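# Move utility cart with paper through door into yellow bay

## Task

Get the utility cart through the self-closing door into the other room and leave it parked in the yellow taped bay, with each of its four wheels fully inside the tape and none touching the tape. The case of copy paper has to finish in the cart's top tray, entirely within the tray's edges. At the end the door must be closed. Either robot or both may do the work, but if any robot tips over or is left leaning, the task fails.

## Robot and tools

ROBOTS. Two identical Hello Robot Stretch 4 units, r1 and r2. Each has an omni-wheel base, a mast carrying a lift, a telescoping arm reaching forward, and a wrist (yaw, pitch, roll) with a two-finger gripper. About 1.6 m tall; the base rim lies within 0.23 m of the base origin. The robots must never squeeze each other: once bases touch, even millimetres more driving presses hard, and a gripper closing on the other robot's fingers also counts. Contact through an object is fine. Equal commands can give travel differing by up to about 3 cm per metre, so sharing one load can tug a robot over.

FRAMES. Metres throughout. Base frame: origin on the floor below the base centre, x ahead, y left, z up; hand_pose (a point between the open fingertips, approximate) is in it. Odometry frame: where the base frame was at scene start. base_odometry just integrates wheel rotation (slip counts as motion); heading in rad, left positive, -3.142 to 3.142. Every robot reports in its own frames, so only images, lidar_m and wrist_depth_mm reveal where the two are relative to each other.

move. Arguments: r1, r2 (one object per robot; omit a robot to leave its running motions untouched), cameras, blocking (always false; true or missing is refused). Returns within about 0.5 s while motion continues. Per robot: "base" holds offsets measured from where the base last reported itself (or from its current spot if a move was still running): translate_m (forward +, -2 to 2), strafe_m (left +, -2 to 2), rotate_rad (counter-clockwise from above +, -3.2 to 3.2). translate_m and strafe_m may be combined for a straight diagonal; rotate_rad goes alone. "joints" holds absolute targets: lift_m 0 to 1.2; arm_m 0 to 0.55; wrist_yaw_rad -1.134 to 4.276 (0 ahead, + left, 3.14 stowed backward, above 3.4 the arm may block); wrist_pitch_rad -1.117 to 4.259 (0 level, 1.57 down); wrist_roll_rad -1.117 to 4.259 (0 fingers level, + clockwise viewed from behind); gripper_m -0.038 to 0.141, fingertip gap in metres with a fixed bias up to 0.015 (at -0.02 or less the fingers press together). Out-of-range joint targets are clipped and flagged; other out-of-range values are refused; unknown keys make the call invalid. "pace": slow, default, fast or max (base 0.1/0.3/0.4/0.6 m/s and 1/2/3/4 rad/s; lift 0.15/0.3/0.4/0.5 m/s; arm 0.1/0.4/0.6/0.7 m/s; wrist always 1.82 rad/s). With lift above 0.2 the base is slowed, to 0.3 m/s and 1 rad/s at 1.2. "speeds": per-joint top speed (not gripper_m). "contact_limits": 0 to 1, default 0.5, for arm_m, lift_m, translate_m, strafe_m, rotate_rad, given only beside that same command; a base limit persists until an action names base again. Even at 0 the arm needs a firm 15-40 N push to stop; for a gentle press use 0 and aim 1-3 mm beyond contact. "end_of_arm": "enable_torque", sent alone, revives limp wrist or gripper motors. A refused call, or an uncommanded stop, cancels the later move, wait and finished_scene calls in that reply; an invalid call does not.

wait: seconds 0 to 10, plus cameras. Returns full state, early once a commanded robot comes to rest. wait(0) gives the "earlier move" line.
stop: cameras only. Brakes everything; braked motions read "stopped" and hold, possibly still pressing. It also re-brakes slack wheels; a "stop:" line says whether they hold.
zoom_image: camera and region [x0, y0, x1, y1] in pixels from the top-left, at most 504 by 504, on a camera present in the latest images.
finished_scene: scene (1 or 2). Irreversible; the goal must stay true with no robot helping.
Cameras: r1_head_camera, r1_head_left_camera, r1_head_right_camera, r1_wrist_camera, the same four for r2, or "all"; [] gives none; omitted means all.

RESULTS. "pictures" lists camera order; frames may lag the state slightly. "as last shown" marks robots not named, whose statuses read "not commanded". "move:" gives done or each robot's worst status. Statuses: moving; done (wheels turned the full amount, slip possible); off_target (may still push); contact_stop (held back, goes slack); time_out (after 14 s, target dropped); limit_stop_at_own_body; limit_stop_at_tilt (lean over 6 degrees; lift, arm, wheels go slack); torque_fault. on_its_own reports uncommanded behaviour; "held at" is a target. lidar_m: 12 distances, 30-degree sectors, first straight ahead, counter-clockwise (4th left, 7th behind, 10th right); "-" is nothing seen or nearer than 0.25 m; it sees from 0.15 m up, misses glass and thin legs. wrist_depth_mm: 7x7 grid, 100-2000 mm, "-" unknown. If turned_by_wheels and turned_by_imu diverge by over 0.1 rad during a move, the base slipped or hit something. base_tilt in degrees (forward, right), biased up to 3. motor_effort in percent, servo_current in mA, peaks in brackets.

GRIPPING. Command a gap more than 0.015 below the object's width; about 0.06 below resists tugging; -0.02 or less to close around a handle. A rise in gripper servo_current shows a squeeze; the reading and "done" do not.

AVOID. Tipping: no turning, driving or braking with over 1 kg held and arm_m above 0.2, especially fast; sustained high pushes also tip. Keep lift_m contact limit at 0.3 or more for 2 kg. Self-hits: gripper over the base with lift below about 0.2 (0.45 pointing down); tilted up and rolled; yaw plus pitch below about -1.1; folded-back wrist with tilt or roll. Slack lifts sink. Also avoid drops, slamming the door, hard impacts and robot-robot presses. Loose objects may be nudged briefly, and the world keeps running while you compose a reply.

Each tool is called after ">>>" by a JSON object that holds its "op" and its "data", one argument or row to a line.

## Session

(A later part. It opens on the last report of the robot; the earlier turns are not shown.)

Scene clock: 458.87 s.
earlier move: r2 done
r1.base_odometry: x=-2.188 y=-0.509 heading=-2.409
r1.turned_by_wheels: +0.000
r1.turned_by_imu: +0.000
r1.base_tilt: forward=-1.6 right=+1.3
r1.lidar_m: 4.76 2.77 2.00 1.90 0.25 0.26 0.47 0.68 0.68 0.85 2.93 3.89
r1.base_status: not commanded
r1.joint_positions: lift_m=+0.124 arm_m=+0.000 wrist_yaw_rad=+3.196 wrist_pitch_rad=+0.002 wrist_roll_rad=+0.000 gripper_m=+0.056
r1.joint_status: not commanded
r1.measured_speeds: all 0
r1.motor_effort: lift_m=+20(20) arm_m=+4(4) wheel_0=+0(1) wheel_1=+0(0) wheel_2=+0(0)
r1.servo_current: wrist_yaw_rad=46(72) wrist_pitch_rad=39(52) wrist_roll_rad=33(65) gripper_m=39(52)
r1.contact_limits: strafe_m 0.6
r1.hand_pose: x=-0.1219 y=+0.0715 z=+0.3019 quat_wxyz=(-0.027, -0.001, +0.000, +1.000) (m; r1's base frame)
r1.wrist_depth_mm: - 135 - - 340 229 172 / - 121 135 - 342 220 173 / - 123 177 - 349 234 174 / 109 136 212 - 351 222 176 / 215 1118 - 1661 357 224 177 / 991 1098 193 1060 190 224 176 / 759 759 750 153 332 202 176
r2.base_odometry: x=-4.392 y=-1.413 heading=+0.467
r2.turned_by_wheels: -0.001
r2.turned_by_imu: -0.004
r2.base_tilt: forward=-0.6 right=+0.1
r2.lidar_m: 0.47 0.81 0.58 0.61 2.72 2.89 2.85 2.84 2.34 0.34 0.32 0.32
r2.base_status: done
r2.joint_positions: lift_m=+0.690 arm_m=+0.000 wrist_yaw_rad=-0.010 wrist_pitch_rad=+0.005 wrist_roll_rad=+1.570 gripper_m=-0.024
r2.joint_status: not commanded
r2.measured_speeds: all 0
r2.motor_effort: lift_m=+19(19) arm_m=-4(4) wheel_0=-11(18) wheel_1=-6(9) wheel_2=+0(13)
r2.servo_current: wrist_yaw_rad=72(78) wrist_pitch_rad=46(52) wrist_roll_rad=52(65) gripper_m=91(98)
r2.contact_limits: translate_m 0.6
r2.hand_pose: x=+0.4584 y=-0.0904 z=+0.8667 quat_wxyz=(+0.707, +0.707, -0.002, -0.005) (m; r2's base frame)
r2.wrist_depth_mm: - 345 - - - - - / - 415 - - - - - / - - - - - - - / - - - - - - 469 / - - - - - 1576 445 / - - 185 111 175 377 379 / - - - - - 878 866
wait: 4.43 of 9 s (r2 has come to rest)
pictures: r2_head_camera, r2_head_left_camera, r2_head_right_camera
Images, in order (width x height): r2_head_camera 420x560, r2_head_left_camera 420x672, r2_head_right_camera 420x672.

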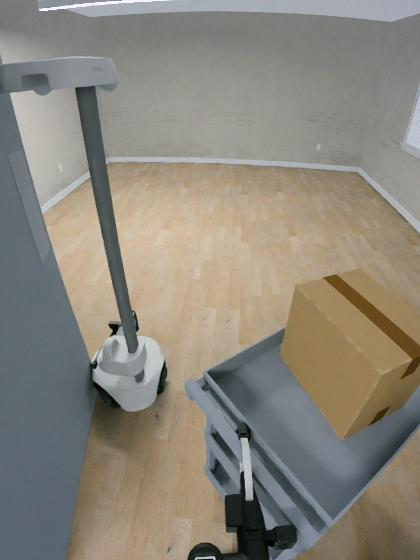

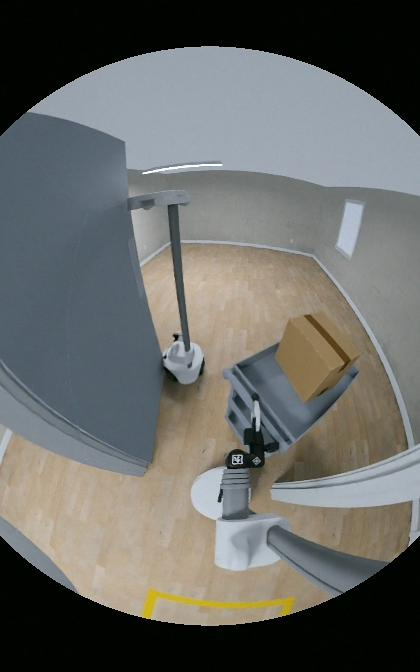

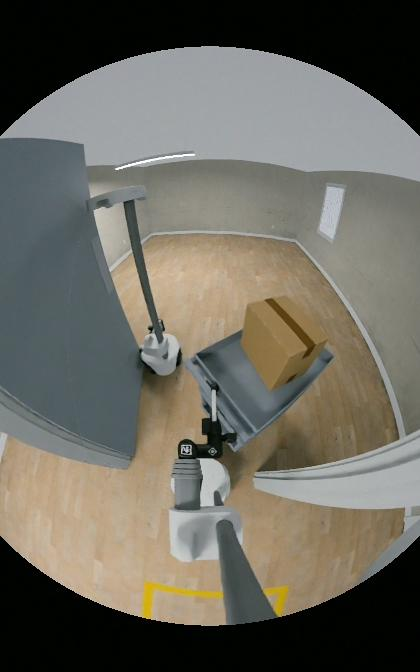

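>>> {"op": "move", "data": {
  "blocking": false,
  "r2": {"base":{"translate_m":0.35,"strafe_m":-0.05},"pace":"slow","contact_limits":{"translate_m":0.6}},
  "cameras": []
}}

>>> {"op": "wait", "data": {
  "seconds": 9,
  "cameras": ["r2_head_camera"]
}}

>>> {"op": "move", "data": {
  "blocking": false,
  "r2": {"base":{"translate_m":0.05,"strafe_m":-0.3},"pace":"slow","contact_limits":{"strafe_m":0.6}},
  "cameras": []
}}

>>> {"op": "wait", "data": {
  "seconds": 9,
  "cameras": ["r2_head_camera","r2_head_left_camera","r2_head_right_camera"]
}}

Scene clock: 469.90 s.
move: r2 moving
r1: as last shown
r1.base_tilt: forward=-1.6 right=+1.2
r1.lidar_m: 4.76 2.79 2.01 1.90 0.25 0.25 0.48 0.66 0.67 0.87 2.91 3.93
r1.motor_effort: lift_m=+19(20) arm_m=+4(4) wheel_0=+0(1) wheel_1=+0(0) wheel_2=+0(0)
r1.servo_current: wrist_yaw_rad=39(65) wrist_pitch_rad=52(52) wrist_roll_rad=46(65) gripper_m=39(46)
r1.contact_limits: strafe_m 0.6
r1.wrist_depth_mm: - 135 - - 340 228 172 / - 121 135 - 345 220 173 / - 123 178 - 349 233 175 / 109 135 212 - 353 223 175 / 216 1078 - 1661 355 224 176 / 1025 1098 193 1042 191 224 176 / 750 750 759 153 332 202 176
r2.base_odometry: x=-4.381 y=-1.409 heading=+0.466
r2.turned_by_wheels: -0.001
r2.turned_by_imu: +0.000
r2.base_tilt: forward=-0.7 right=+0.1
r2.lidar_m: 0.45 0.85 0.56 0.61 2.72 2.92 2.85 2.82 2.39 0.38 0.28 0.31
r2.base_status: translate_m moving; strafe_m moving
r2.joint_positions: lift_m=+0.690 arm_m=+0.000 wrist_yaw_rad=-0.010 wrist_pitch_rad=+0.005 wrist_roll_rad=+1.570 gripper_m=-0.024
r2.joint_status: not commanded
r2.measured_speeds: translate_m=+0.049 strafe_m=-0.007 rotate_rad=+0.000 lift_m=+0.000 arm_m=+0.000 wrist_yaw_rad=+0.000 wrist_pitch_rad=+0.000 wrist_roll_rad=+0.000
r2.motor_effort: lift_m=+19(19) arm_m=-4(4) wheel_0=+5(11) wheel_1=+4(4) wheel_2=-15(16)
r2.servo_current: wrist_yaw_rad=65(72) wrist_pitch_rad=46(52) wrist_roll_rad=52(52) gripper_m=91(91)
r2.contact_limits: translate_m 0.6
r2.hand_pose: x=+0.4584 y=-0.0904 z=+0.8667 quat_wxyz=(+0.707, +0.707, -0.002, -0.005) (m; r2's base frame)
r2.wrist_depth_mm: - 347 - - - - - / - 436 - - - - - / - - - - - - - / - - - - - - 459 / - - - - - 1464 442 / - - - - 168 379 387 / - - - - - 854 866
pictures: none
No camera images: "cameras" was empty.

Scene clock: 474.20 s.
earlier move: r2 done
r1.base_odometry: x=-2.188 y=-0.509 heading=-2.409
r1.turned_by_wheels: +0.000
r1.turned_by_imu: +0.000
r1.base_tilt: forward=-1.6 right=+1.3
r1.lidar_m: 4.76 2.79 2.00 1.90 0.25 0.25 0.48 0.73 0.49 0.53 2.92 3.92
r1.base_status: not commanded
r1.joint_positions: lift_m=+0.124 arm_m=+0.000 wrist_yaw_rad=+3.196 wrist_pitch_rad=+0.002 wrist_roll_rad=+0.000 gripper_m=+0.056
r1.joint_status: not commanded
r1.measured_speeds: all 0
r1.motor_effort: lift_m=+19(20) arm_m=+4(4) wheel_0=+0(1) wheel_1=+0(1) wheel_2=+0(0)
r1.servo_current: wrist_yaw_rad=33(78) wrist_pitch_rad=39(52) wrist_roll_rad=46(65) gripper_m=39(52)
r1.contact_limits: strafe_m 0.6
r1.hand_pose: x=-0.1219 y=+0.0715 z=+0.3019 quat_wxyz=(-0.027, -0.001, +0.000, +1.000) (m; r1's base frame)
r1.wrist_depth_mm: - 135 - - 342 228 172 / - 121 135 - 342 220 173 / - 123 177 - 347 233 174 / 109 135 213 - 353 222 175 / 227 1756 - 1661 353 224 176 / 225 931 193 1060 191 224 176 / 222 750 750 153 332 204 176
r2.base_odometry: x=-4.057 y=-1.301 heading=+0.465
r2.turned_by_wheels: -0.001
r2.turned_by_imu: -0.005
r2.base_tilt: forward=-0.6 right=+0.1
r2.lidar_m: 0.46 0.71 0.64 0.61 0.63 3.24 3.21 0.48 0.44 1.96 0.31 0.33
r2.base_status: done
r2.joint_positions: lift_m=+0.690 arm_m=+0.000 wrist_yaw_rad=-0.036 wrist_pitch_rad=+0.005 wrist_roll_rad=+1.570 gripper_m=-0.024
r2.joint_status: not commanded
r2.measured_speeds: all 0
r2.on_its_own: wrist_yaw_rad is at rest, and its servo_current (280 mA) is outside its rest range (0 to 104 mA)
r2.motor_effort: lift_m=+19(19) arm_m=+4(5) wheel_0=-6(12) wheel_1=+1(6) wheel_2=-13(25)
r2.servo_current: wrist_yaw_rad=280(293) wrist_pitch_rad=46(52) wrist_roll_rad=46(65) gripper_m=85(91)
r2.contact_limits: translate_m 0.6
r2.hand_pose: x=+0.4559 y=-0.0978 z=+0.8667 quat_wxyz=(+0.707, +0.707, -0.011, -0.015) (m; r2's base frame)
r2.wrist_depth_mm: - 355 - - - - - / - - - - - - - / - - - - - - - / - - - - - - 449 / - - - - - 1397 433 / - - 183 - 164 377 1118 / - - - - - 1708 1182
wait: 4.30 of 9 s (r2 has come to rest)
pictures: r2_head_camera
Images, in order (width x height): r2_head_camera 420x560.

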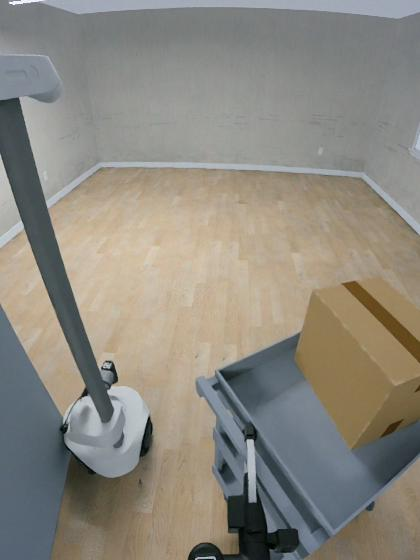

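Scene clock: 474.70 s.
move: r2 moving
r1: as last shown
r1.lidar_m: 4.77 2.78 1.99 1.91 0.25 0.25 0.48 0.76 0.48 0.51 2.90 3.90
r1.motor_effort: lift_m=+20(20) arm_m=+4(4) wheel_0=+0(1) wheel_1=+0(0) wheel_2=+0(0)
r1.servo_current: wrist_yaw_rad=52(72) wrist_pitch_rad=39(46) wrist_roll_rad=39(65) gripper_m=46(46)
r1.contact_limits: strafe_m 0.6
r1.wrist_depth_mm: - 135 - - 342 227 172 / - 121 135 - 343 220 173 / - 123 178 - 347 233 174 / 109 135 212 - 353 223 175 / 227 1756 - 1661 353 224 176 / 225 1025 193 1042 191 225 177 / 222 759 759 154 330 202 177
r2.base_odometry: x=-4.049 y=-1.311 heading=+0.464
r2.turned_by_wheels: -0.001
r2.turned_by_imu: -0.001
r2.base_tilt: forward=-0.7 right=+0.1
r2.lidar_m: 0.46 0.73 0.65 0.60 0.65 3.23 3.21 0.44 0.44 1.99 0.31 0.32
r2.base_status: translate_m moving; strafe_m moving
r2.joint_positions: lift_m=+0.690 arm_m=+0.000 wrist_yaw_rad=-0.036 wrist_pitch_rad=+0.005 wrist_roll_rad=+1.570 gripper_m=-0.024
r2.joint_status: not commanded
r2.measured_speeds: translate_m=+0.009 strafe_m=-0.051 rotate_rad=+0.000 lift_m=+0.000 arm_m=+0.000 wrist_yaw_rad=+0.000 wrist_pitch_rad=+0.000 wrist_roll_rad=+0.000
r2.motor_effort: lift_m=+19(19) arm_m=+4(5) wheel_0=+6(7) wheel_1=-12(12) wheel_2=-13(15)
r2.servo_current: wrist_yaw_rad=280(280) wrist_pitch_rad=46(52) wrist_roll_rad=52(52) gripper_m=85(91)
r2.contact_limits: strafe_m 0.6
r2.hand_pose: x=+0.4559 y=-0.0978 z=+0.8667 quat_wxyz=(+0.707, +0.707, -0.011, -0.015) (m; r2's base frame)
r2.wrist_depth_mm: - 351 - - - - - / - 473 - - - - - / - - - - - - - / - - - - - - 452 / - - - - - 1430 436 / - - 185 - 164 377 1098 / - - - - - 1661 1182
pictures: none
No camera images: "cameras" was empty.

Scene clock: 478.47 s.
earlier move: r2 done
r1.base_odometry: x=-2.188 y=-0.509 heading=-2.409
r1.turned_by_wheels: +0.000
r1.turned_by_imu: +0.000
r1.base_tilt: forward=-1.6 right=+1.3
r1.lidar_m: 4.76 2.79 1.99 1.91 0.25 0.25 0.47 0.89 0.67 0.65 0.85 3.90
r1.base_status: not commanded
r1.joint_positions: lift_m=+0.124 arm_m=+0.000 wrist_yaw_rad=+3.196 wrist_pitch_rad=+0.002 wrist_roll_rad=+0.000 gripper_m=+0.056
r1.joint_status: not commanded
r1.measured_speeds: all 0
r1.motor_effort: lift_m=+20(20) arm_m=+4(4) wheel_0=+0(1) wheel_1=+0(0) wheel_2=+0(0)
r1.servo_current: wrist_yaw_rad=46(78) wrist_pitch_rad=39(52) wrist_roll_rad=52(72) gripper_m=39(46)
r1.contact_limits: strafe_m 0.6
r1.hand_pose: x=-0.1219 y=+0.0715 z=+0.3019 quat_wxyz=(-0.027, -0.001, +0.000, +1.000) (m; r1's base frame)
r1.wrist_depth_mm: - 135 - - 342 229 172 / - 121 135 - 343 220 173 / - 123 177 - 347 232 175 / 109 135 212 - 353 223 175 / 216 - - 1661 355 223 176 / 1008 1205 193 1060 191 224 177 / 750 750 759 153 330 202 176
r2.base_odometry: x=-3.878 y=-1.546 heading=+0.465
r2.turned_by_wheels: +0.002
r2.turned_by_imu: +0.004
r2.base_tilt: forward=-0.7 right=+0.1
r2.lidar_m: 0.43 0.87 0.88 0.90 0.97 3.31 0.34 0.35 0.57 1.98 2.15 0.36
r2.base_status: done
r2.joint_positions: lift_m=+0.690 arm_m=+0.000 wrist_yaw_rad=+0.009 wrist_pitch_rad=+0.005 wrist_roll_rad=+1.570 gripper_m=-0.024
r2.joint_status: not commanded
r2.measured_speeds: all 0
r2.motor_effort: lift_m=+19(19) arm_m=+4(5) wheel_0=+8(16) wheel_1=-4(12) wheel_2=-2(15)
r2.servo_current: wrist_yaw_rad=52(280) wrist_pitch_rad=46(52) wrist_roll_rad=46(59) gripper_m=85(91)
r2.contact_limits: strafe_m 0.6
r2.hand_pose: x=+0.4600 y=-0.0848 z=+0.8667 quat_wxyz=(+0.707, +0.707, +0.005, +0.001) (m; r2's base frame)
r2.wrist_depth_mm: - 340 336 - 154 - - / - 375 379 106 167 - - / - 436 430 114 182 - - / - - 492 130 200 - - / - - - 144 222 1576 512 / - - - 159 179 1576 477 / - - - - 338 1397 1182
wait: 3.77 of 9 s (r2 has come to rest)
pictures: r2_head_camera, r2_head_left_camera, r2_head_right_camera
Images, in order (width x height): r2_head_camera 420x560, r2_head_left_camera 420x672, r2_head_right_camera 420x672.

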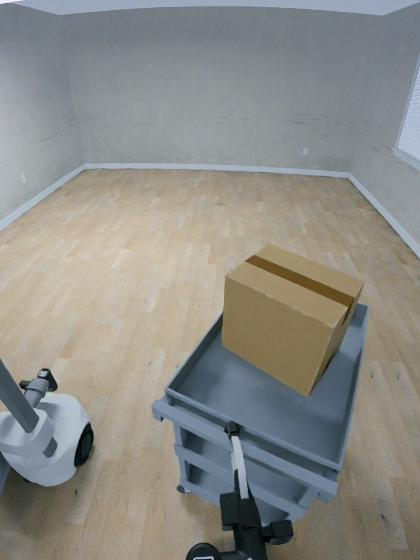

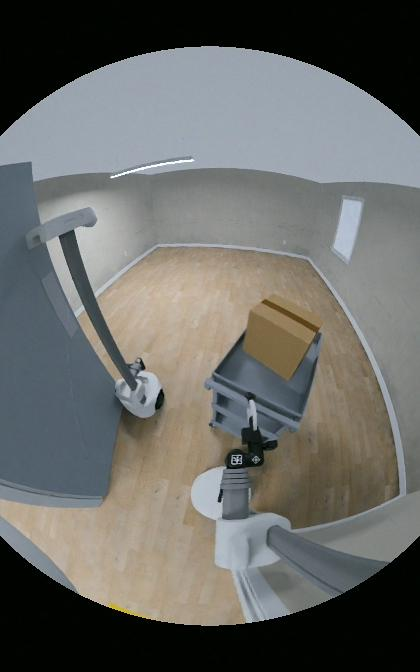

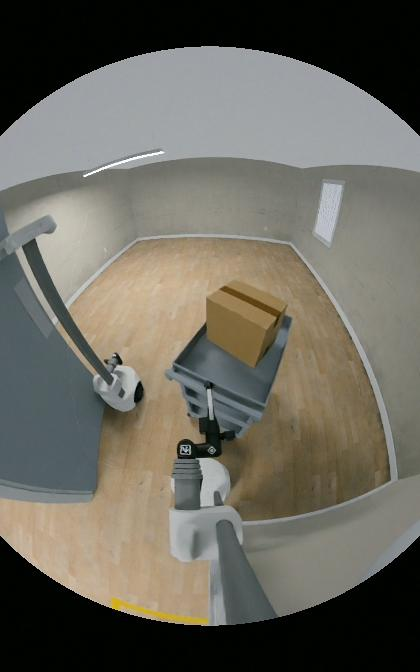

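>>> {"op": "move", "data": {
  "blocking": false,
  "r2": {"base":{"translate_m":-0.25,"strafe_m":0.16},"pace":"slow","contact_limits":{"translate_m":0.6}},
  "cameras": []
}}

>>> {"op": "wait", "data": {
  "seconds": 9,
  "cameras": ["r2_head_camera","r2_head_left_camera"]
}}

Scene clock: 501.13 s.
move: r2 moving
r1: as last shown
r1.lidar_m: 4.77 2.77 2.01 1.90 0.25 0.25 0.46 0.90 0.69 0.65 0.84 3.93
r1.servo_current: wrist_yaw_rad=46(59) wrist_pitch_rad=39(46) wrist_roll_rad=46(52) gripper_m=33(46)
r1.contact_limits: strafe_m 0.6
r1.wrist_depth_mm: - 135 - - 342 229 171 / - 121 135 - 343 220 173 / - 123 177 - 347 233 174 / 109 135 212 - 351 222 175 / 216 - - 1708 353 225 176 / 1008 1205 195 1042 191 224 177 / 750 759 750 154 330 202 177
r2.base_odometry: x=-3.891 y=-1.545 heading=+0.466
r2.turned_by_wheels: +0.000
r2.turned_by_imu: +0.001
r2.base_tilt: forward=-0.7 right=+0.1
r2.lidar_m: 0.42 0.87 0.87 0.88 0.97 3.30 0.32 0.34 0.52 1.98 2.16 0.38
r2.base_status: translate_m moving; strafe_m moving
r2.joint_positions: lift_m=+0.690 arm_m=+0.000 wrist_yaw_rad=+0.004 wrist_pitch_rad=+0.005 wrist_roll_rad=+1.570 gripper_m=-0.024
r2.joint_status: not commanded
r2.measured_speeds: translate_m=-0.046 strafe_m=+0.030 rotate_rad=-0.001 lift_m=+0.000 arm_m=+0.000 wrist_yaw_rad=-0.037 wrist_pitch_rad=+0.000 wrist_roll_rad=+0.000
r2.motor_effort: lift_m=+19(19) arm_m=+2(4) wheel_0=-8(10) wheel_1=+4(5) wheel_2=+12(14)
r2.servo_current: wrist_yaw_rad=59(65) wrist_pitch_rad=46(46) wrist_roll_rad=52(59) gripper_m=85(91)
r2.contact_limits: translate_m 0.6
r2.hand_pose: x=+0.4596 y=-0.0863 z=+0.8667 quat_wxyz=(+0.707, +0.707, +0.003, +0.000) (m; r2's base frame)
r2.wrist_depth_mm: - 342 342 103 159 - - / - 375 379 113 172 - - / - 439 430 119 186 - - / - - 492 133 205 - - / - - - 149 225 1618 517 / - - 186 163 179 1576 480 / - - - - 279 349 1182
pictures: none
No camera images: "cameras" was empty.

Scene clock: 504.77 s.
earlier move: r2 done
r1.base_odometry: x=-2.188 y=-0.509 heading=-2.409
r1.turned_by_wheels: +0.000
r1.turned_by_imu: +0.000
r1.base_tilt: forward=-1.6 right=+1.2
r1.lidar_m: 4.76 2.77 2.02 1.90 0.25 0.25 0.48 0.98 0.65 0.67 2.89 3.92
r1.base_status: not commanded
r1.joint_positions: lift_m=+0.124 arm_m=+0.000 wrist_yaw_rad=+3.196 wrist_pitch_rad=+0.002 wrist_roll_rad=+0.000 gripper_m=+0.056
r1.joint_status: not commanded
r1.measured_speeds: all 0
r1.motor_effort: lift_m=+19(20) arm_m=+4(4) wheel_0=+0(1) wheel_1=+0(1) wheel_2=+0(0)
r1.servo_current: wrist_yaw_rad=59(72) wrist_pitch_rad=39(52) wrist_roll_rad=52(72) gripper_m=39(52)
r1.contact_limits: strafe_m 0.6
r1.hand_pose: x=-0.1219 y=+0.0715 z=+0.3019 quat_wxyz=(-0.027, -0.001, +0.000, +1.000) (m; r1's base frame)
r1.wrist_depth_mm: - 135 - - 342 229 172 / - 121 135 - 343 220 173 / - 123 177 - 347 233 174 / 109 135 211 - 351 223 175 / 226 - - 1661 353 224 176 / 960 1182 193 1025 191 224 176 / 750 750 759 154 332 202 176
r2.base_odometry: x=-4.173 y=-1.515 heading=+0.465
r2.turned_by_wheels: +0.000
r2.turned_by_imu: -0.002
r2.base_tilt: forward=-0.7 right=+0.1
r2.lidar_m: 0.43 0.97 0.77 0.73 2.85 3.06 3.01 0.27 0.25 0.60 0.39 0.37
r2.base_status: done
r2.joint_positions: lift_m=+0.690 arm_m=+0.000 wrist_yaw_rad=-0.006 wrist_pitch_rad=+0.005 wrist_roll_rad=+1.570 gripper_m=-0.024
r2.joint_status: not commanded
r2.measured_speeds: all 0
r2.motor_effort: lift_m=+19(19) arm_m=-3(4) wheel_0=-8(17) wheel_1=+4(7) wheel_2=+3(15)
r2.servo_current: wrist_yaw_rad=46(72) wrist_pitch_rad=46(52) wrist_roll_rad=33(59) gripper_m=85(98)
r2.contact_limits: translate_m 0.6
r2.hand_pose: x=+0.4587 y=-0.0893 z=+0.8667 quat_wxyz=(+0.707, +0.707, -0.001, -0.004) (m; r2's base frame)
r2.wrist_depth_mm: - 345 345 107 164 - - / - 377 379 119 177 - - / - 430 424 127 190 - - / - - 484 139 206 - - / - - - 152 226 1661 - / - - 186 168 180 1576 473 / - - - - 273 1708 1182
wait: 3.63 of 9 s (r2 has come to rest)
pictures: r2_head_camera, r2_head_left_camera
Images, in order (width x height): r2_head_camera 420x560, r2_head_left_camera 420x672.

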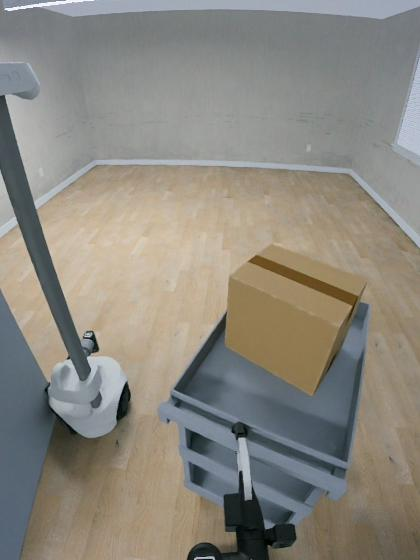

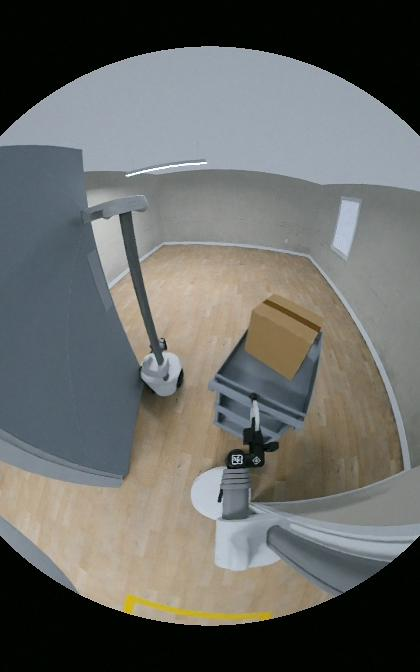

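>>> {"op": "move", "data": {
  "blocking": false,
  "r2": {"base":{"translate_m":0.0,"strafe_m":0.1},"pace":"slow","contact_limits":{"strafe_m":0.6}},
  "cameras": []
}}

>>> {"op": "wait", "data": {
  "seconds": 5,
  "cameras": []
}}

>>> {"op": "move", "data": {
  "blocking": false,
  "r2": {"base":{"translate_m":-0.3,"strafe_m":0.05},"pace":"slow","contact_limits":{"translate_m":0.6}},
  "cameras": []
}}

>>> {"op": "wait", "data": {
  "seconds": 9,
  "cameras": ["r2_head_camera","r2_head_left_camera","r2_head_right_camera"]
}}

Scene clock: 512.47 s.
move: r2 moving
r1: as last shown
r1.base_tilt: forward=-1.6 right=+1.3
r1.lidar_m: 4.77 2.79 2.00 1.89 0.25 0.25 0.44 0.95 0.65 0.65 2.91 3.90
r1.motor_effort: lift_m=+19(20) arm_m=+4(4) wheel_0=+0(1) wheel_1=+0(0) wheel_2=+0(0)
r1.servo_current: wrist_yaw_rad=52(59) wrist_pitch_rad=46(52) wrist_roll_rad=39(52) gripper_m=39(46)
r1.contact_limits: strafe_m 0.6
r1.wrist_depth_mm: - 134 - - 342 229 172 / - 121 135 - 345 221 173 / - 123 178 - 347 233 175 / 109 135 212 - 353 222 175 / 228 1756 - 1661 351 224 176 / 931 1060 193 1042 190 224 177 / 741 750 750 153 330 203 177
r2.base_odometry: x=-4.179 y=-1.502 heading=+0.465
r2.turned_by_wheels: -0.001
r2.turned_by_imu: +0.000
r2.base_tilt: forward=-0.7 right=+0.1
r2.lidar_m: 0.43 0.95 0.74 0.72 2.90 3.05 3.02 0.30 0.25 0.60 0.39 0.36
r2.base_status: translate_m moving; strafe_m moving
r2.joint_positions: lift_m=+0.690 arm_m=+0.000 wrist_yaw_rad=-0.008 wrist_pitch_rad=+0.005 wrist_roll_rad=+1.570 gripper_m=-0.024
r2.joint_status: not commanded
r2.measured_speeds: translate_m=+0.000 strafe_m=+0.057 rotate_rad=+0.000 lift_m=+0.000 arm_m=+0.000 wrist_yaw_rad=+0.000 wrist_pitch_rad=+0.000 wrist_roll_rad=+0.000
r2.motor_effort: lift_m=+19(19) arm_m=-3(4) wheel_0=-15(19) wheel_1=+8(8) wheel_2=+1(3)
r2.servo_current: wrist_yaw_rad=65(65) wrist_pitch_rad=46(46) wrist_roll_rad=59(65) gripper_m=85(91)
r2.contact_limits: strafe_m 0.6
r2.hand_pose: x=+0.4586 y=-0.0897 z=+0.8667 quat_wxyz=(+0.707, +0.707, -0.001, -0.004) (m; r2's base frame)
r2.wrist_depth_mm: - 343 345 108 165 - - / - 379 384 120 177 - - / - 436 430 127 192 - - / - - 484 140 208 - - / - - - 154 228 1708 521 / - - 186 169 180 1576 484 / - - - - 273 1661 1182
pictures: none
No camera images: "cameras" was empty.

Scene clock: 514.10 s.
earlier move: r2 done
r1.base_odometry: x=-2.188 y=-0.509 heading=-2.409
r1.turned_by_wheels: +0.000
r1.turned_by_imu: +0.000
r1.base_tilt: forward=-1.6 right=+1.2
r1.lidar_m: 4.75 2.77 1.99 1.89 0.25 0.25 0.47 0.90 0.58 0.61 2.93 3.90
r1.base_status: not commanded
r1.joint_positions: lift_m=+0.124 arm_m=+0.000 wrist_yaw_rad=+3.196 wrist_pitch_rad=+0.002 wrist_roll_rad=+0.000 gripper_m=+0.056
r1.joint_status: not commanded
r1.measured_speeds: all 0
r1.motor_effort: lift_m=+20(20) arm_m=+4(4) wheel_0=+0(1) wheel_1=+0(0) wheel_2=+0(0)
r1.servo_current: wrist_yaw_rad=46(72) wrist_pitch_rad=46(52) wrist_roll_rad=52(65) gripper_m=39(46)
r1.contact_limits: strafe_m 0.6
r1.hand_pose: x=-0.1219 y=+0.0715 z=+0.3019 quat_wxyz=(-0.027, -0.001, +0.000, +1.000) (m; r1's base frame)
r1.wrist_depth_mm: - 135 - - 342 229 172 / - 121 135 - 343 220 173 / - 123 178 - 347 233 175 / 109 135 212 - 349 223 176 / 215 1078 - 1661 353 223 177 / 224 1118 193 1042 191 225 176 / 759 750 759 153 332 202 177
r2.base_odometry: x=-4.218 y=-1.426 heading=+0.465
r2.turned_by_wheels: +0.001
r2.turned_by_imu: +0.000
r2.base_tilt: forward=-0.7 right=+0.0
r2.lidar_m: 0.45 0.92 0.68 0.62 2.80 3.06 3.00 3.21 0.32 0.41 0.37 0.33
r2.base_status: done
r2.joint_positions: lift_m=+0.690 arm_m=+0.000 wrist_yaw_rad=-0.008 wrist_pitch_rad=+0.005 wrist_roll_rad=+1.570 gripper_m=-0.024
r2.joint_status: not commanded
r2.measured_speeds: all 0
r2.motor_effort: lift_m=+19(19) arm_m=-4(4) wheel_0=-6(19) wheel_1=+5(8) wheel_2=+0(3)
r2.servo_current: wrist_yaw_rad=65(72) wrist_pitch_rad=46(52) wrist_roll_rad=46(65) gripper_m=85(91)
r2.contact_limits: strafe_m 0.6
r2.hand_pose: x=+0.4586 y=-0.0897 z=+0.8667 quat_wxyz=(+0.707, +0.707, -0.001, -0.004) (m; r2's base frame)
r2.wrist_depth_mm: - 338 338 - 148 - - / - 377 379 - 162 - - / - 449 439 108 178 - - / - - 512 125 203 559 - / - - - 141 224 1618 500 / - - 186 158 179 1576 1182 / - - - - 345 342 355
wait: 1.63 of 5 s (r2 has come to rest)
pictures: none
No camera images: "cameras" was empty.

Scene clock: 514.60 s.
move: r2 moving
r1: as last shown
r1.base_tilt: forward=-1.6 right=+1.3
r1.lidar_m: 4.75 2.78 2.01 1.90 0.25 0.25 0.48 0.91 0.61 0.61 2.91 3.89
r1.motor_effort: lift_m=+19(20) arm_m=+4(4) wheel_0=+0(1) wheel_1=+0(0) wheel_2=+0(0)
r1.servo_current: wrist_yaw_rad=59(65) wrist_pitch_rad=52(52) wrist_roll_rad=39(65) gripper_m=39(52)
r1.contact_limits: strafe_m 0.6
r1.wrist_depth_mm: - 135 - - 342 229 172 / - 121 135 - 343 220 173 / - 123 178 - 347 231 174 / 109 135 211 - 351 223 176 / 216 1060 - 1618 351 224 176 / 224 1098 193 1042 191 224 176 / 750 759 750 153 332 203 176
r2.base_odometry: x=-4.230 y=-1.430 heading=+0.465
r2.turned_by_wheels: +0.000
r2.turned_by_imu: +0.000
r2.base_tilt: forward=-0.6 right=+0.1
r2.lidar_m: 0.44 0.93 0.67 0.63 2.79 3.04 3.00 3.14 0.33 0.36 0.40 0.35
r2.base_status: translate_m moving; strafe_m moving
r2.joint_positions: lift_m=+0.690 arm_m=+0.000 wrist_yaw_rad=-0.007 wrist_pitch_rad=+0.005 wrist_roll_rad=+1.570 gripper_m=-0.024
r2.joint_status: not commanded
r2.measured_speeds: translate_m=-0.049 strafe_m=+0.009 rotate_rad=+0.002 lift_m=+0.000 arm_m=+0.000 wrist_yaw_rad=+0.014 wrist_pitch_rad=+0.000 wrist_roll_rad=+0.000
r2.motor_effort: lift_m=+19(19) arm_m=-3(4) wheel_0=-8(12) wheel_1=-6(7) wheel_2=+10(11)
r2.servo_current: wrist_yaw_rad=59(72) wrist_pitch_rad=46(46) wrist_roll_rad=46(52) gripper_m=85(85)
r2.contact_limits: translate_m 0.6
r2.hand_pose: x=+0.4587 y=-0.0894 z=+0.8667 quat_wxyz=(+0.707, +0.707, -0.001, -0.004) (m; r2's base frame)
r2.wrist_depth_mm: - 342 336 - 149 - - / - 379 382 102 163 - - / - 449 439 109 180 - - / - - 517 126 200 559 - / - - - 143 225 1618 504 / - - 185 160 180 1576 1182 / - - - - 343 343 355
pictures: none
No camera images: "cameras" was empty.

Scene clock: 518.40 s.
earlier move: r2 done
r1.base_odometry: x=-2.188 y=-0.509 heading=-2.409
r1.turned_by_wheels: +0.000
r1.turned_by_imu: +0.000
r1.base_tilt: forward=-1.6 right=+1.2
r1.lidar_m: 4.74 2.78 1.99 1.91 0.25 0.25 0.46 0.70 0.57 0.60 2.90 3.90
r1.base_status: not commanded
r1.joint_positions: lift_m=+0.124 arm_m=+0.000 wrist_yaw_rad=+3.196 wrist_pitch_rad=+0.002 wrist_roll_rad=+0.000 gripper_m=+0.056
r1.joint_status: not commanded
r1.measured_speeds: all 0
r1.motor_effort: lift_m=+20(20) arm_m=+4(4) wheel_0=+0(1) wheel_1=+0(0) wheel_2=+0(0)
r1.servo_current: wrist_yaw_rad=52(72) wrist_pitch_rad=39(59) wrist_roll_rad=46(78) gripper_m=39(52)
r1.contact_limits: strafe_m 0.6
r1.hand_pose: x=-0.1219 y=+0.0715 z=+0.3019 quat_wxyz=(-0.027, -0.001, +0.000, +1.000) (m; r1's base frame)
r1.wrist_depth_mm: - 135 - - 340 229 172 / - 121 135 - 340 220 173 / - 123 177 - 351 233 175 / 109 135 212 - 351 223 176 / 216 1229 - 1661 355 224 176 / 226 1182 193 1025 191 224 177 / 750 750 750 153 332 202 176
r2.base_odometry: x=-4.508 y=-1.516 heading=+0.466
r2.turned_by_wheels: +0.001
r2.turned_by_imu: +0.002
r2.base_tilt: forward=-0.7 right=+0.1
r2.lidar_m: 0.44 0.86 0.67 0.93 2.78 2.75 2.72 2.79 2.24 0.34 0.34 0.38
r2.base_status: done
r2.joint_positions: lift_m=+0.690 arm_m=+0.000 wrist_yaw_rad=+0.005 wrist_pitch_rad=+0.005 wrist_roll_rad=+1.570 gripper_m=-0.024
r2.joint_status: not commanded
r2.measured_speeds: all 0
r2.motor_effort: lift_m=+19(19) arm_m=-4(4) wheel_0=+0(13) wheel_1=-3(8) wheel_2=+10(14)
r2.servo_current: wrist_yaw_rad=59(72) wrist_pitch_rad=52(52) wrist_roll_rad=46(65) gripper_m=85(98)
r2.contact_limits: translate_m 0.6
r2.hand_pose: x=+0.4597 y=-0.0861 z=+0.8667 quat_wxyz=(+0.707, +0.707, +0.003, +0.000) (m; r2's base frame)
r2.wrist_depth_mm: - 353 359 117 173 - - / - 379 377 124 182 - - / - 427 421 133 195 - - / - - 469 143 210 - - / - - 535 153 226 1756 - / - - - 168 177 1464 492 / - 1025 - - 264 122 931
wait: 3.80 of 9 s (r2 has come to rest)
pictures: r2_head_camera, r2_head_left_camera, r2_head_right_camera
Images, in order (width x height): r2_head_camera 420x560, r2_head_left_camera 420x672, r2_head_right_camera 420x672.

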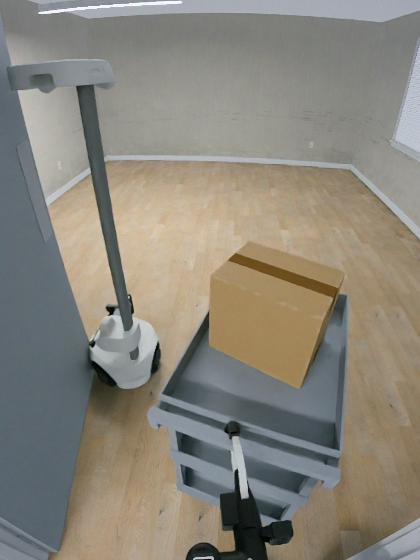

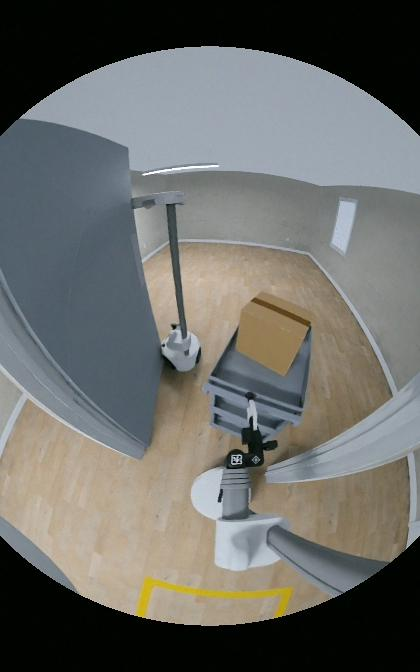

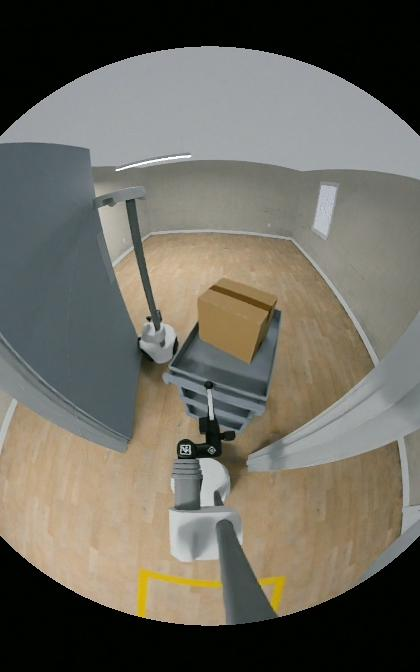

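>>> {"op": "move", "data": {
  "blocking": false,
  "r2": {"base":{"translate_m":-0.1,"strafe_m":0.12},"pace":"slow","contact_limits":{"translate_m":0.65,"strafe_m":0.65}},
  "cameras": []
}}

>>> {"op": "wait", "data": {
  "seconds": 4,
  "cameras": ["r2_head_camera","r2_head_left_camera","r2_head_right_camera"]
}}

r2: "contact_limits": translate_m and strafe_m are given together and make one move, which takes one limit: state it under one of them only
Scene clock: 541.43 s.
r1.base_odometry: x=-2.188 y=-0.509 heading=-2.409
r1.turned_by_wheels: +0.000
r1.turned_by_imu: +0.000
r1.base_tilt: forward=-1.6 right=+1.3
r1.lidar_m: 4.77 2.80 1.99 1.90 0.26 0.25 0.44 0.71 0.58 0.60 2.90 3.89
r1.base_status: not commanded
r1.joint_positions: lift_m=+0.124 arm_m=+0.000 wrist_yaw_rad=+3.196 wrist_pitch_rad=+0.002 wrist_roll_rad=+0.000 gripper_m=+0.056
r1.joint_status: not commanded
r1.measured_speeds: all 0
r1.motor_effort: lift_m=+20(20) arm_m=+4(4) wheel_0=+0(1) wheel_1=+0(0) wheel_2=+0(0)
r1.servo_current: wrist_yaw_rad=39(72) wrist_pitch_rad=39(59) wrist_roll_rad=46(78) gripper_m=39(52)
r1.contact_limits: strafe_m 0.6
r1.hand_pose: x=-0.1219 y=+0.0715 z=+0.3019 quat_wxyz=(-0.027, -0.001, +0.000, +1.000) (m; r1's base frame)
r1.wrist_depth_mm: - 135 - - 342 229 172 / - 121 135 - 343 220 173 / - 123 177 - 345 232 174 / 109 135 213 - 349 222 176 / 215 1281 - 1708 353 224 176 / 227 1160 194 1042 191 224 177 / 750 750 750 154 332 202 177
r2.base_odometry: x=-4.508 y=-1.516 heading=+0.466
r2.turned_by_wheels: +0.000
r2.turned_by_imu: +0.000
r2.base_tilt: forward=-0.6 right=+0.0
r2.lidar_m: 0.44 0.86 0.67 0.91 2.79 2.74 2.69 2.78 2.26 0.35 0.35 0.37
r2.base_status: done
r2.joint_positions: lift_m=+0.690 arm_m=+0.000 wrist_yaw_rad=+0.005 wrist_pitch_rad=+0.005 wrist_roll_rad=+1.570 gripper_m=-0.024
r2.joint_status: not commanded
r2.measured_speeds: all 0
r2.motor_effort: lift_m=+19(19) arm_m=-3(4) wheel_0=+0(13) wheel_1=-4(8) wheel_2=+10(14)
r2.servo_current: wrist_yaw_rad=59(72) wrist_pitch_rad=46(52) wrist_roll_rad=33(65) gripper_m=91(98)
r2.contact_limits: translate_m 0.6
r2.hand_pose: x=+0.4597 y=-0.0861 z=+0.8667 quat_wxyz=(+0.707, +0.707, +0.003, +0.000) (m; r2's base frame)
r2.wrist_depth_mm: - 353 359 117 173 - - / - 375 379 124 182 - - / - 427 421 133 195 - - / - - 473 144 208 - - / - - 535 153 226 1661 - / - - - 169 178 1499 484 / - 1008 - - 265 122 931
pictures: none

not run: a call was refused earlier in this reply.

>>> {"op": "move", "data": {
  "blocking": false,
  "r2": {"base":{"translate_m":-0.1,"strafe_m":0.12},"pace":"slow","contact_limits":{"translate_m":0.65}},
  "cameras": []
}}

>>> {"op": "wait", "data": {
  "seconds": 4,
  "cameras": ["r2_head_camera","r2_head_left_camera","r2_head_right_camera"]
}}

Scene clock: 544.83 s.
move: r2 moving
r1.base_odometry: x=-2.188 y=-0.509 heading=-2.409
r1.turned_by_wheels: +0.000
r1.turned_by_imu: +0.000
r1.base_tilt: forward=-1.6 right=+1.3
r1.lidar_m: 4.75 2.78 2.01 1.90 0.25 0.25 0.47 0.68 0.59 0.59 2.93 3.92
r1.base_status: not commanded
r1.joint_positions: lift_m=+0.124 arm_m=+0.000 wrist_yaw_rad=+3.196 wrist_pitch_rad=+0.002 wrist_roll_rad=+0.000 gripper_m=+0.056
r1.joint_status: not commanded
r1.measured_speeds: all 0
r1.motor_effort: lift_m=+19(20) arm_m=+4(4) wheel_0=+0(0) wheel_1=+0(0) wheel_2=+0(0)
r1.servo_current: wrist_yaw_rad=59(59) wrist_pitch_rad=39(46) wrist_roll_rad=46(59) gripper_m=39(46)
r1.contact_limits: strafe_m 0.6
r1.hand_pose: x=-0.1219 y=+0.0715 z=+0.3019 quat_wxyz=(-0.027, -0.001, +0.000, +1.000) (m; r1's base frame)
r1.wrist_depth_mm: - 135 - - 340 229 172 / - 121 135 - 343 220 173 / - 123 178 - 349 234 175 / 109 135 211 - 351 223 175 / 215 1229 - 1661 357 225 176 / 225 1205 194 1042 191 225 176 / 759 741 750 153 330 202 176
r2.base_odometry: x=-4.520 y=-1.511 heading=+0.466
r2.turned_by_wheels: +0.001
r2.turned_by_imu: +0.001
r2.base_tilt: forward=-0.6 right=+0.1
r2.lidar_m: 0.43 0.88 0.65 0.98 2.75 2.73 2.69 2.82 2.21 0.36 0.35 0.37
r2.base_status: translate_m moving; strafe_m moving
r2.joint_positions: lift_m=+0.690 arm_m=+0.000 wrist_yaw_rad=+0.005 wrist_pitch_rad=+0.005 wrist_roll_rad=+1.570 gripper_m=-0.024
r2.joint_status: not commanded
r2.measured_speeds: translate_m=-0.031 strafe_m=+0.038 rotate_rad=-0.003 lift_m=+0.000 arm_m=+0.000 wrist_yaw_rad=+0.000 wrist_pitch_rad=+0.000 wrist_roll_rad=+0.000
r2.motor_effort: lift_m=+19(19) arm_m=-3(4) wheel_0=-5(9) wheel_1=+6(6) wheel_2=+10(14)
r2.servo_current: wrist_yaw_rad=52(59) wrist_pitch_rad=46(46) wrist_roll_rad=52(59) gripper_m=91(91)
r2.contact_limits: translate_m 0.65
r2.hand_pose: x=+0.4597 y=-0.0861 z=+0.8667 quat_wxyz=(+0.707, +0.707, +0.003, +0.000) (m; r2's base frame)
r2.wrist_depth_mm: - 357 359 119 175 - - / - 379 384 126 185 - - / - 427 424 136 197 - - / - 492 473 146 211 - - / - - 535 155 227 1863 - / - - 186 170 176 1499 488 / - 976 - - 265 931 946
pictures: none
No camera images: "cameras" was empty.

Scene clock: 547.17 s.
earlier move: r2 done
r1.base_odometry: x=-2.188 y=-0.509 heading=-2.409
r1.turned_by_wheels: +0.000
r1.turned_by_imu: +0.000
r1.base_tilt: forward=-1.6 right=+1.3
r1.lidar_m: 4.75 2.81 2.00 1.91 0.25 0.25 0.49 0.66 0.58 2.82 2.92 3.89
r1.base_status: not commanded
r1.joint_positions: lift_m=+0.124 arm_m=+0.000 wrist_yaw_rad=+3.196 wrist_pitch_rad=+0.002 wrist_roll_rad=+0.000 gripper_m=+0.056
r1.joint_status: not commanded
r1.measured_speeds: all 0
r1.motor_effort: lift_m=+19(20) arm_m=+4(4) wheel_0=+0(1) wheel_1=+0(0) wheel_2=+0(0)
r1.servo_current: wrist_yaw_rad=33(65) wrist_pitch_rad=39(52) wrist_roll_rad=59(65) gripper_m=39(46)
r1.contact_limits: strafe_m 0.6
r1.hand_pose: x=-0.1219 y=+0.0715 z=+0.3019 quat_wxyz=(-0.027, -0.001, +0.000, +1.000) (m; r1's base frame)
r1.wrist_depth_mm: - 135 - - 342 228 172 / - 121 135 - 343 220 173 / - 123 178 - 351 233 174 / 109 135 212 - 351 222 175 / 137 1281 1983 1661 353 224 176 / 224 1098 191 1060 191 224 176 / 224 750 750 153 330 203 176
r2.base_odometry: x=-4.651 y=-1.454 heading=+0.466
r2.turned_by_wheels: -0.001
r2.turned_by_imu: -0.001
r2.base_tilt: forward=-0.6 right=+0.1
r2.lidar_m: 0.42 0.68 0.61 1.80 2.65 2.59 2.58 2.84 2.33 0.59 0.43 0.39
r2.base_status: done
r2.joint_positions: lift_m=+0.690 arm_m=+0.000 wrist_yaw_rad=-0.007 wrist_pitch_rad=+0.005 wrist_roll_rad=+1.570 gripper_m=-0.024
r2.joint_status: not commanded
r2.measured_speeds: all 0
r2.motor_effort: lift_m=+19(19) arm_m=-3(4) wheel_0=-7(18) wheel_1=+4(7) wheel_2=+2(14)
r2.servo_current: wrist_yaw_rad=52(65) wrist_pitch_rad=39(52) wrist_roll_rad=46(59) gripper_m=91(91)
r2.contact_limits: translate_m 0.65
r2.hand_pose: x=+0.4587 y=-0.0893 z=+0.8667 quat_wxyz=(+0.707, +0.707, -0.001, -0.004) (m; r2's base frame)
r2.wrist_depth_mm: - 359 364 121 176 - - / - 382 382 128 186 - - / - 430 424 136 196 - - / - - 473 147 211 - - / - - 530 156 228 1708 - / - - 185 171 178 1118 488 / - - - - - 1025 991
wait: 2.33 of 4 s (r2 has come to rest)
pictures: r2_head_camera, r2_head_left_camera, r2_head_right_camera
Images, in order (width x height): r2_head_camera 420x560, r2_head_left_camera 420x672, r2_head_right_camera 420x672.

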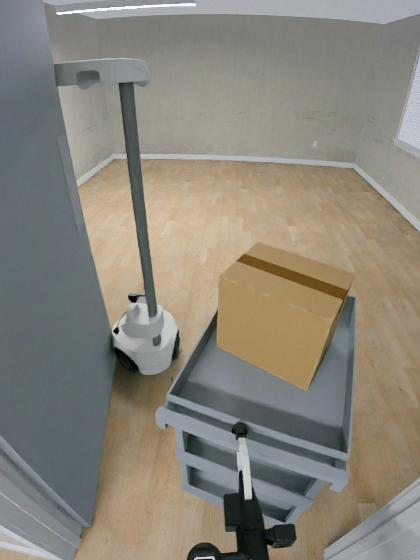

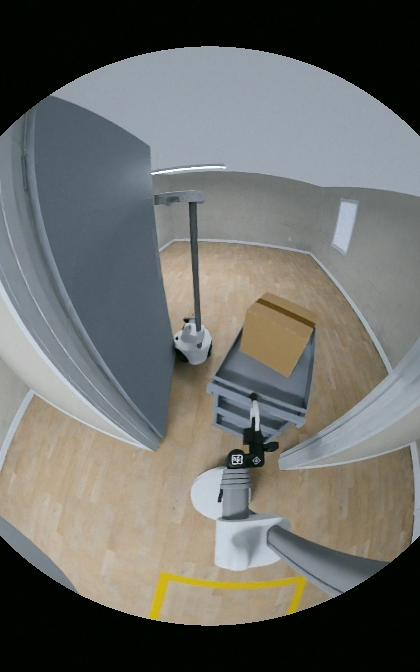

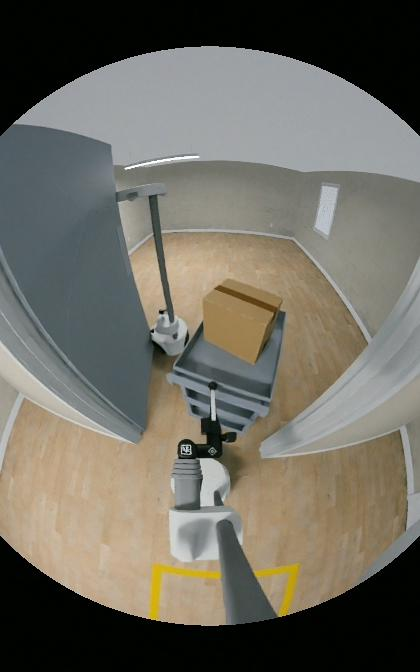

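>>> {"op": "move", "data": {
  "blocking": false,
  "r2": {"base":{"translate_m":-0.12,"strafe_m":0.08},"pace":"slow","contact_limits":{"translate_m":0.65}},
  "cameras": []
}}

>>> {"op": "wait", "data": {
  "seconds": 4,
  "cameras": ["r2_head_camera","r2_head_right_camera"]
}}

Scene clock: 552.50 s.
move: r2 moving
r1: as last shown
r1.base_tilt: forward=-1.6 right=+1.2
r1.lidar_m: 4.77 2.76 1.97 1.91 0.25 0.25 0.47 0.67 0.59 2.82 2.90 3.94
r1.motor_effort: lift_m=+20(20) arm_m=+4(4) wheel_0=+0(1) wheel_1=+0(0) wheel_2=+0(0)
r1.servo_current: wrist_yaw_rad=33(65) wrist_pitch_rad=46(46) wrist_roll_rad=46(65) gripper_m=46(46)
r1.contact_limits: strafe_m 0.6
r1.wrist_depth_mm: - 135 - - 340 228 172 / - 121 135 - 345 221 173 / - 123 177 - 345 233 175 / 109 135 212 - 349 223 176 / 137 1308 1921 1708 353 224 176 / 224 1098 192 1042 191 225 176 / 750 750 759 153 330 202 176
r2.base_odometry: x=-4.665 y=-1.452 heading=+0.466
r2.turned_by_wheels: +0.000
r2.turned_by_imu: +0.001
r2.base_tilt: forward=-0.7 right=+0.1
r2.lidar_m: 0.44 0.62 0.60 1.90 2.64 2.62 2.58 2.83 2.34 0.67 0.45 0.39
r2.base_status: translate_m moving; strafe_m moving
r2.joint_positions: lift_m=+0.690 arm_m=+0.000 wrist_yaw_rad=-0.007 wrist_pitch_rad=+0.005 wrist_roll_rad=+1.570 gripper_m=-0.024
r2.joint_status: not commanded
r2.measured_speeds: translate_m=-0.046 strafe_m=+0.030 rotate_rad=+0.001 lift_m=+0.000 arm_m=+0.000 wrist_yaw_rad=+0.000 wrist_pitch_rad=+0.000 wrist_roll_rad=+0.000
r2.motor_effort: lift_m=+19(19) arm_m=-3(4) wheel_0=-8(14) wheel_1=+6(6) wheel_2=+8(10)
r2.servo_current: wrist_yaw_rad=52(65) wrist_pitch_rad=46(52) wrist_roll_rad=46(52) gripper_m=78(91)
r2.contact_limits: translate_m 0.65
r2.hand_pose: x=+0.4587 y=-0.0893 z=+0.8667 quat_wxyz=(+0.707, +0.707, -0.001, -0.004) (m; r2's base frame)
r2.wrist_depth_mm: - 357 362 120 174 - - / - 382 384 129 185 - - / - 430 424 137 198 - - / - - 473 147 212 - - / - - 535 156 228 1708 - / - - 186 172 179 1098 488 / - 139 - - 264 1025 1008
pictures: none
No camera images: "cameras" was empty.

Scene clock: 554.63 s.
earlier move: r2 done
r1.base_odometry: x=-2.188 y=-0.509 heading=-2.409
r1.turned_by_wheels: +0.000
r1.turned_by_imu: +0.000
r1.base_tilt: forward=-1.6 right=+1.3
r1.lidar_m: 4.76 2.78 2.00 1.91 0.25 0.25 0.47 0.61 0.58 2.82 2.92 3.90
r1.base_status: not commanded
r1.joint_positions: lift_m=+0.124 arm_m=+0.000 wrist_yaw_rad=+3.196 wrist_pitch_rad=+0.002 wrist_roll_rad=+0.000 gripper_m=+0.056
r1.joint_status: not commanded
r1.measured_speeds: all 0
r1.motor_effort: lift_m=+19(20) arm_m=+4(4) wheel_0=+0(1) wheel_1=+0(0) wheel_2=+0(0)
r1.servo_current: wrist_yaw_rad=46(72) wrist_pitch_rad=46(46) wrist_roll_rad=33(65) gripper_m=39(52)
r1.contact_limits: strafe_m 0.6
r1.hand_pose: x=-0.1219 y=+0.0715 z=+0.3019 quat_wxyz=(-0.027, -0.001, +0.000, +1.000) (m; r1's base frame)
r1.wrist_depth_mm: - 135 - - 342 229 172 / - 121 135 - 345 220 173 / - 123 177 - 347 233 175 / 109 136 212 - 351 222 175 / 215 - 1576 1708 357 224 176 / 224 1098 192 1060 190 224 176 / 759 750 759 153 332 202 177
r2.base_odometry: x=-4.794 y=-1.436 heading=+0.467
r2.turned_by_wheels: +0.001
r2.turned_by_imu: +0.001
r2.base_tilt: forward=-0.6 right=+0.1
r2.lidar_m: 0.42 0.60 0.60 2.38 2.59 2.52 2.45 2.68 2.40 0.97 0.64 0.38
r2.base_status: done
r2.joint_positions: lift_m=+0.690 arm_m=+0.000 wrist_yaw_rad=+0.003 wrist_pitch_rad=+0.005 wrist_roll_rad=+1.570 gripper_m=-0.024
r2.joint_status: not commanded
r2.measured_speeds: all 0
r2.motor_effort: lift_m=+19(19) arm_m=-4(4) wheel_0=-1(14) wheel_1=+4(6) wheel_2=+9(13)
r2.servo_current: wrist_yaw_rad=59(65) wrist_pitch_rad=46(52) wrist_roll_rad=46(59) gripper_m=85(91)
r2.contact_limits: translate_m 0.65
r2.hand_pose: x=+0.4595 y=-0.0866 z=+0.8667 quat_wxyz=(+0.707, +0.707, +0.003, -0.001) (m; r2's base frame)
r2.wrist_depth_mm: - 355 359 115 173 - - / - 375 382 124 182 - - / - 430 421 133 195 - - / - - 473 144 211 - - / - - 1160 153 227 1182 - / - - - 169 178 1182 484 / - 121 - - - - -
wait: 2.13 of 4 s (r2 has come to rest)
pictures: r2_head_camera, r2_head_right_camera
Images, in order (width x height): r2_head_camera 420x560, r2_head_right_camera 420x672.

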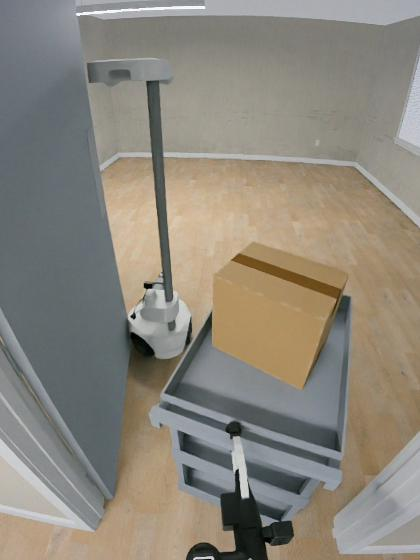

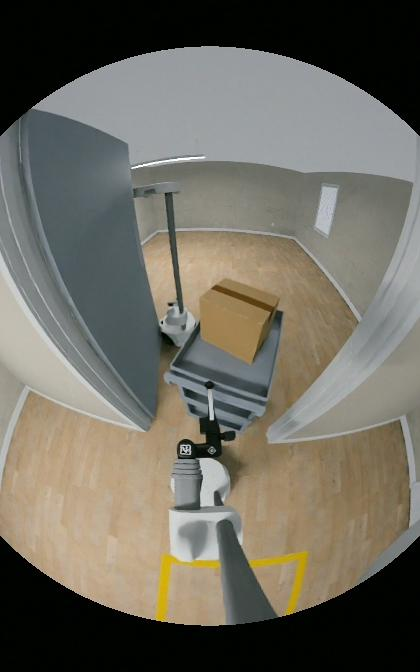

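>>> {"op": "move", "data": {
  "blocking": false,
  "r2": {"base":{"translate_m":-0.35,"strafe_m":0.06},"pace":"slow","contact_limits":{"translate_m":0.65}},
  "cameras": []
}}

>>> {"op": "wait", "data": {
  "seconds": 6,
  "cameras": ["r2_head_camera","r2_head_right_camera"]
}}

Scene clock: 560.57 s.
move: r2 moving
r1: as last shown
r1.lidar_m: 4.77 2.79 2.01 1.91 0.25 0.25 0.48 0.60 0.57 2.82 2.89 3.92
r1.servo_current: wrist_yaw_rad=52(65) wrist_pitch_rad=46(52) wrist_roll_rad=39(65) gripper_m=39(46)
r1.contact_limits: strafe_m 0.6
r1.wrist_depth_mm: - 135 - - 340 228 172 / - 121 135 - 342 218 174 / - 123 177 - 349 234 175 / 109 135 212 - 351 222 175 / 214 - 1618 1661 353 224 176 / 225 1098 192 1025 191 224 176 / 741 759 750 154 332 203 176
r2.base_odometry: x=-4.806 y=-1.440 heading=+0.467
r2.turned_by_wheels: +0.000
r2.turned_by_imu: +0.001
r2.base_tilt: forward=-0.6 right=+0.1
r2.lidar_m: 0.44 0.63 0.62 2.37 2.60 2.49 2.43 2.64 2.40 0.97 0.59 0.39
r2.base_status: translate_m moving; strafe_m moving
r2.joint_positions: lift_m=+0.690 arm_m=+0.000 wrist_yaw_rad=+0.003 wrist_pitch_rad=+0.005 wrist_roll_rad=+1.570 gripper_m=-0.024
r2.joint_status: not commanded
r2.measured_speeds: translate_m=-0.049 strafe_m=+0.008 rotate_rad=+0.001 lift_m=+0.000 arm_m=+0.000 wrist_yaw_rad=+0.002 wrist_pitch_rad=+0.000 wrist_roll_rad=+0.000
r2.motor_effort: lift_m=+19(19) arm_m=-4(4) wheel_0=-3(7) wheel_1=-6(8) wheel_2=+13(16)
r2.servo_current: wrist_yaw_rad=39(52) wrist_pitch_rad=46(52) wrist_roll_rad=33(59) gripper_m=85(91)
r2.contact_limits: translate_m 0.65
r2.hand_pose: x=+0.4595 y=-0.0866 z=+0.8667 quat_wxyz=(+0.707, +0.707, +0.003, -0.001) (m; r2's base frame)
r2.wrist_depth_mm: - 355 362 118 172 - - / - 377 382 124 182 - - / - 430 424 135 196 - - / - - 469 145 210 - - / - - 535 154 227 1205 - / - - - 170 178 1205 466 / - 121 - - - - -
pictures: none
No camera images: "cameras" was empty.

Scene clock: 564.90 s.
earlier move: r2 done
r1.base_odometry: x=-2.188 y=-0.509 heading=-2.409
r1.turned_by_wheels: +0.000
r1.turned_by_imu: +0.000
r1.base_tilt: forward=-1.6 right=+1.3
r1.lidar_m: 4.75 2.78 1.98 1.89 0.25 0.25 0.47 0.80 1.43 2.82 2.91 3.93
r1.base_status: not commanded
r1.joint_positions: lift_m=+0.124 arm_m=+0.000 wrist_yaw_rad=+3.196 wrist_pitch_rad=+0.002 wrist_roll_rad=+0.000 gripper_m=+0.056
r1.joint_status: not commanded
r1.measured_speeds: all 0
r1.motor_effort: lift_m=+19(20) arm_m=+4(4) wheel_0=+0(1) wheel_1=+0(1) wheel_2=+0(0)
r1.servo_current: wrist_yaw_rad=39(72) wrist_pitch_rad=39(52) wrist_roll_rad=65(65) gripper_m=46(52)
r1.contact_limits: strafe_m 0.6
r1.hand_pose: x=-0.1219 y=+0.0715 z=+0.3019 quat_wxyz=(-0.027, -0.001, +0.000, +1.000) (m; r1's base frame)
r1.wrist_depth_mm: - 135 - - 342 227 172 / - 121 135 - 345 220 173 / - 123 177 - 349 232 174 / 109 135 212 - 351 222 176 / 137 - 1756 1708 353 224 177 / 226 1098 192 1042 191 224 176 / 759 750 759 153 330 202 177
r2.base_odometry: x=-5.133 y=-1.540 heading=+0.467
r2.turned_by_wheels: +0.000
r2.turned_by_imu: +0.002
r2.base_tilt: forward=-0.6 right=+0.1
r2.lidar_m: 0.41 0.46 1.19 2.34 2.59 2.13 2.09 2.30 2.39 1.86 0.87 0.41
r2.base_status: done
r2.joint_positions: lift_m=+0.690 arm_m=+0.000 wrist_yaw_rad=+0.005 wrist_pitch_rad=+0.005 wrist_roll_rad=+1.570 gripper_m=-0.024
r2.joint_status: not commanded
r2.measured_speeds: all 0
r2.motor_effort: lift_m=+19(19) arm_m=-3(4) wheel_0=+0(9) wheel_1=-4(8) wheel_2=+8(16)
r2.servo_current: wrist_yaw_rad=46(65) wrist_pitch_rad=39(52) wrist_roll_rad=52(65) gripper_m=85(91)
r2.contact_limits: translate_m 0.65
r2.hand_pose: x=+0.4597 y=-0.0859 z=+0.8667 quat_wxyz=(+0.707, +0.707, +0.004, +0.000) (m; r2's base frame)
r2.wrist_depth_mm: - - - 152 208 1537 - / - - 480 156 213 - - / - 421 424 159 219 - - / - 455 449 163 224 820 - / - 488 477 168 231 - - / - 517 500 172 178 - - / - - - - 243 - 466
wait: 4.33 of 6 s (r2 has come to rest)
pictures: r2_head_camera, r2_head_right_camera
Images, in order (width x height): r2_head_camera 420x560, r2_head_right_camera 420x672.

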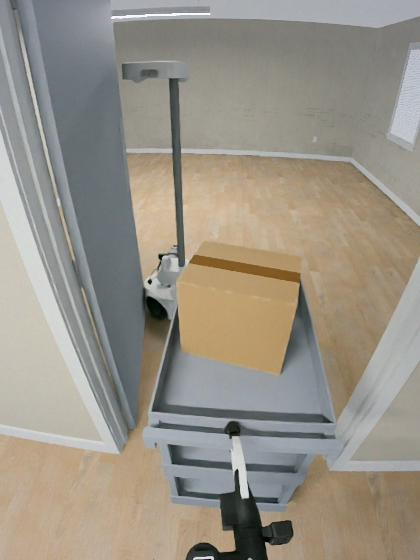

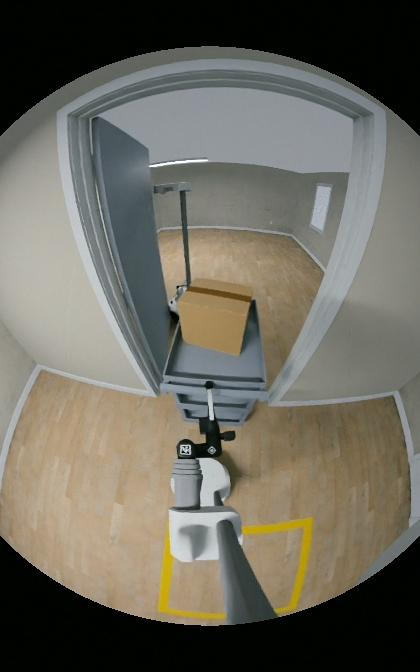

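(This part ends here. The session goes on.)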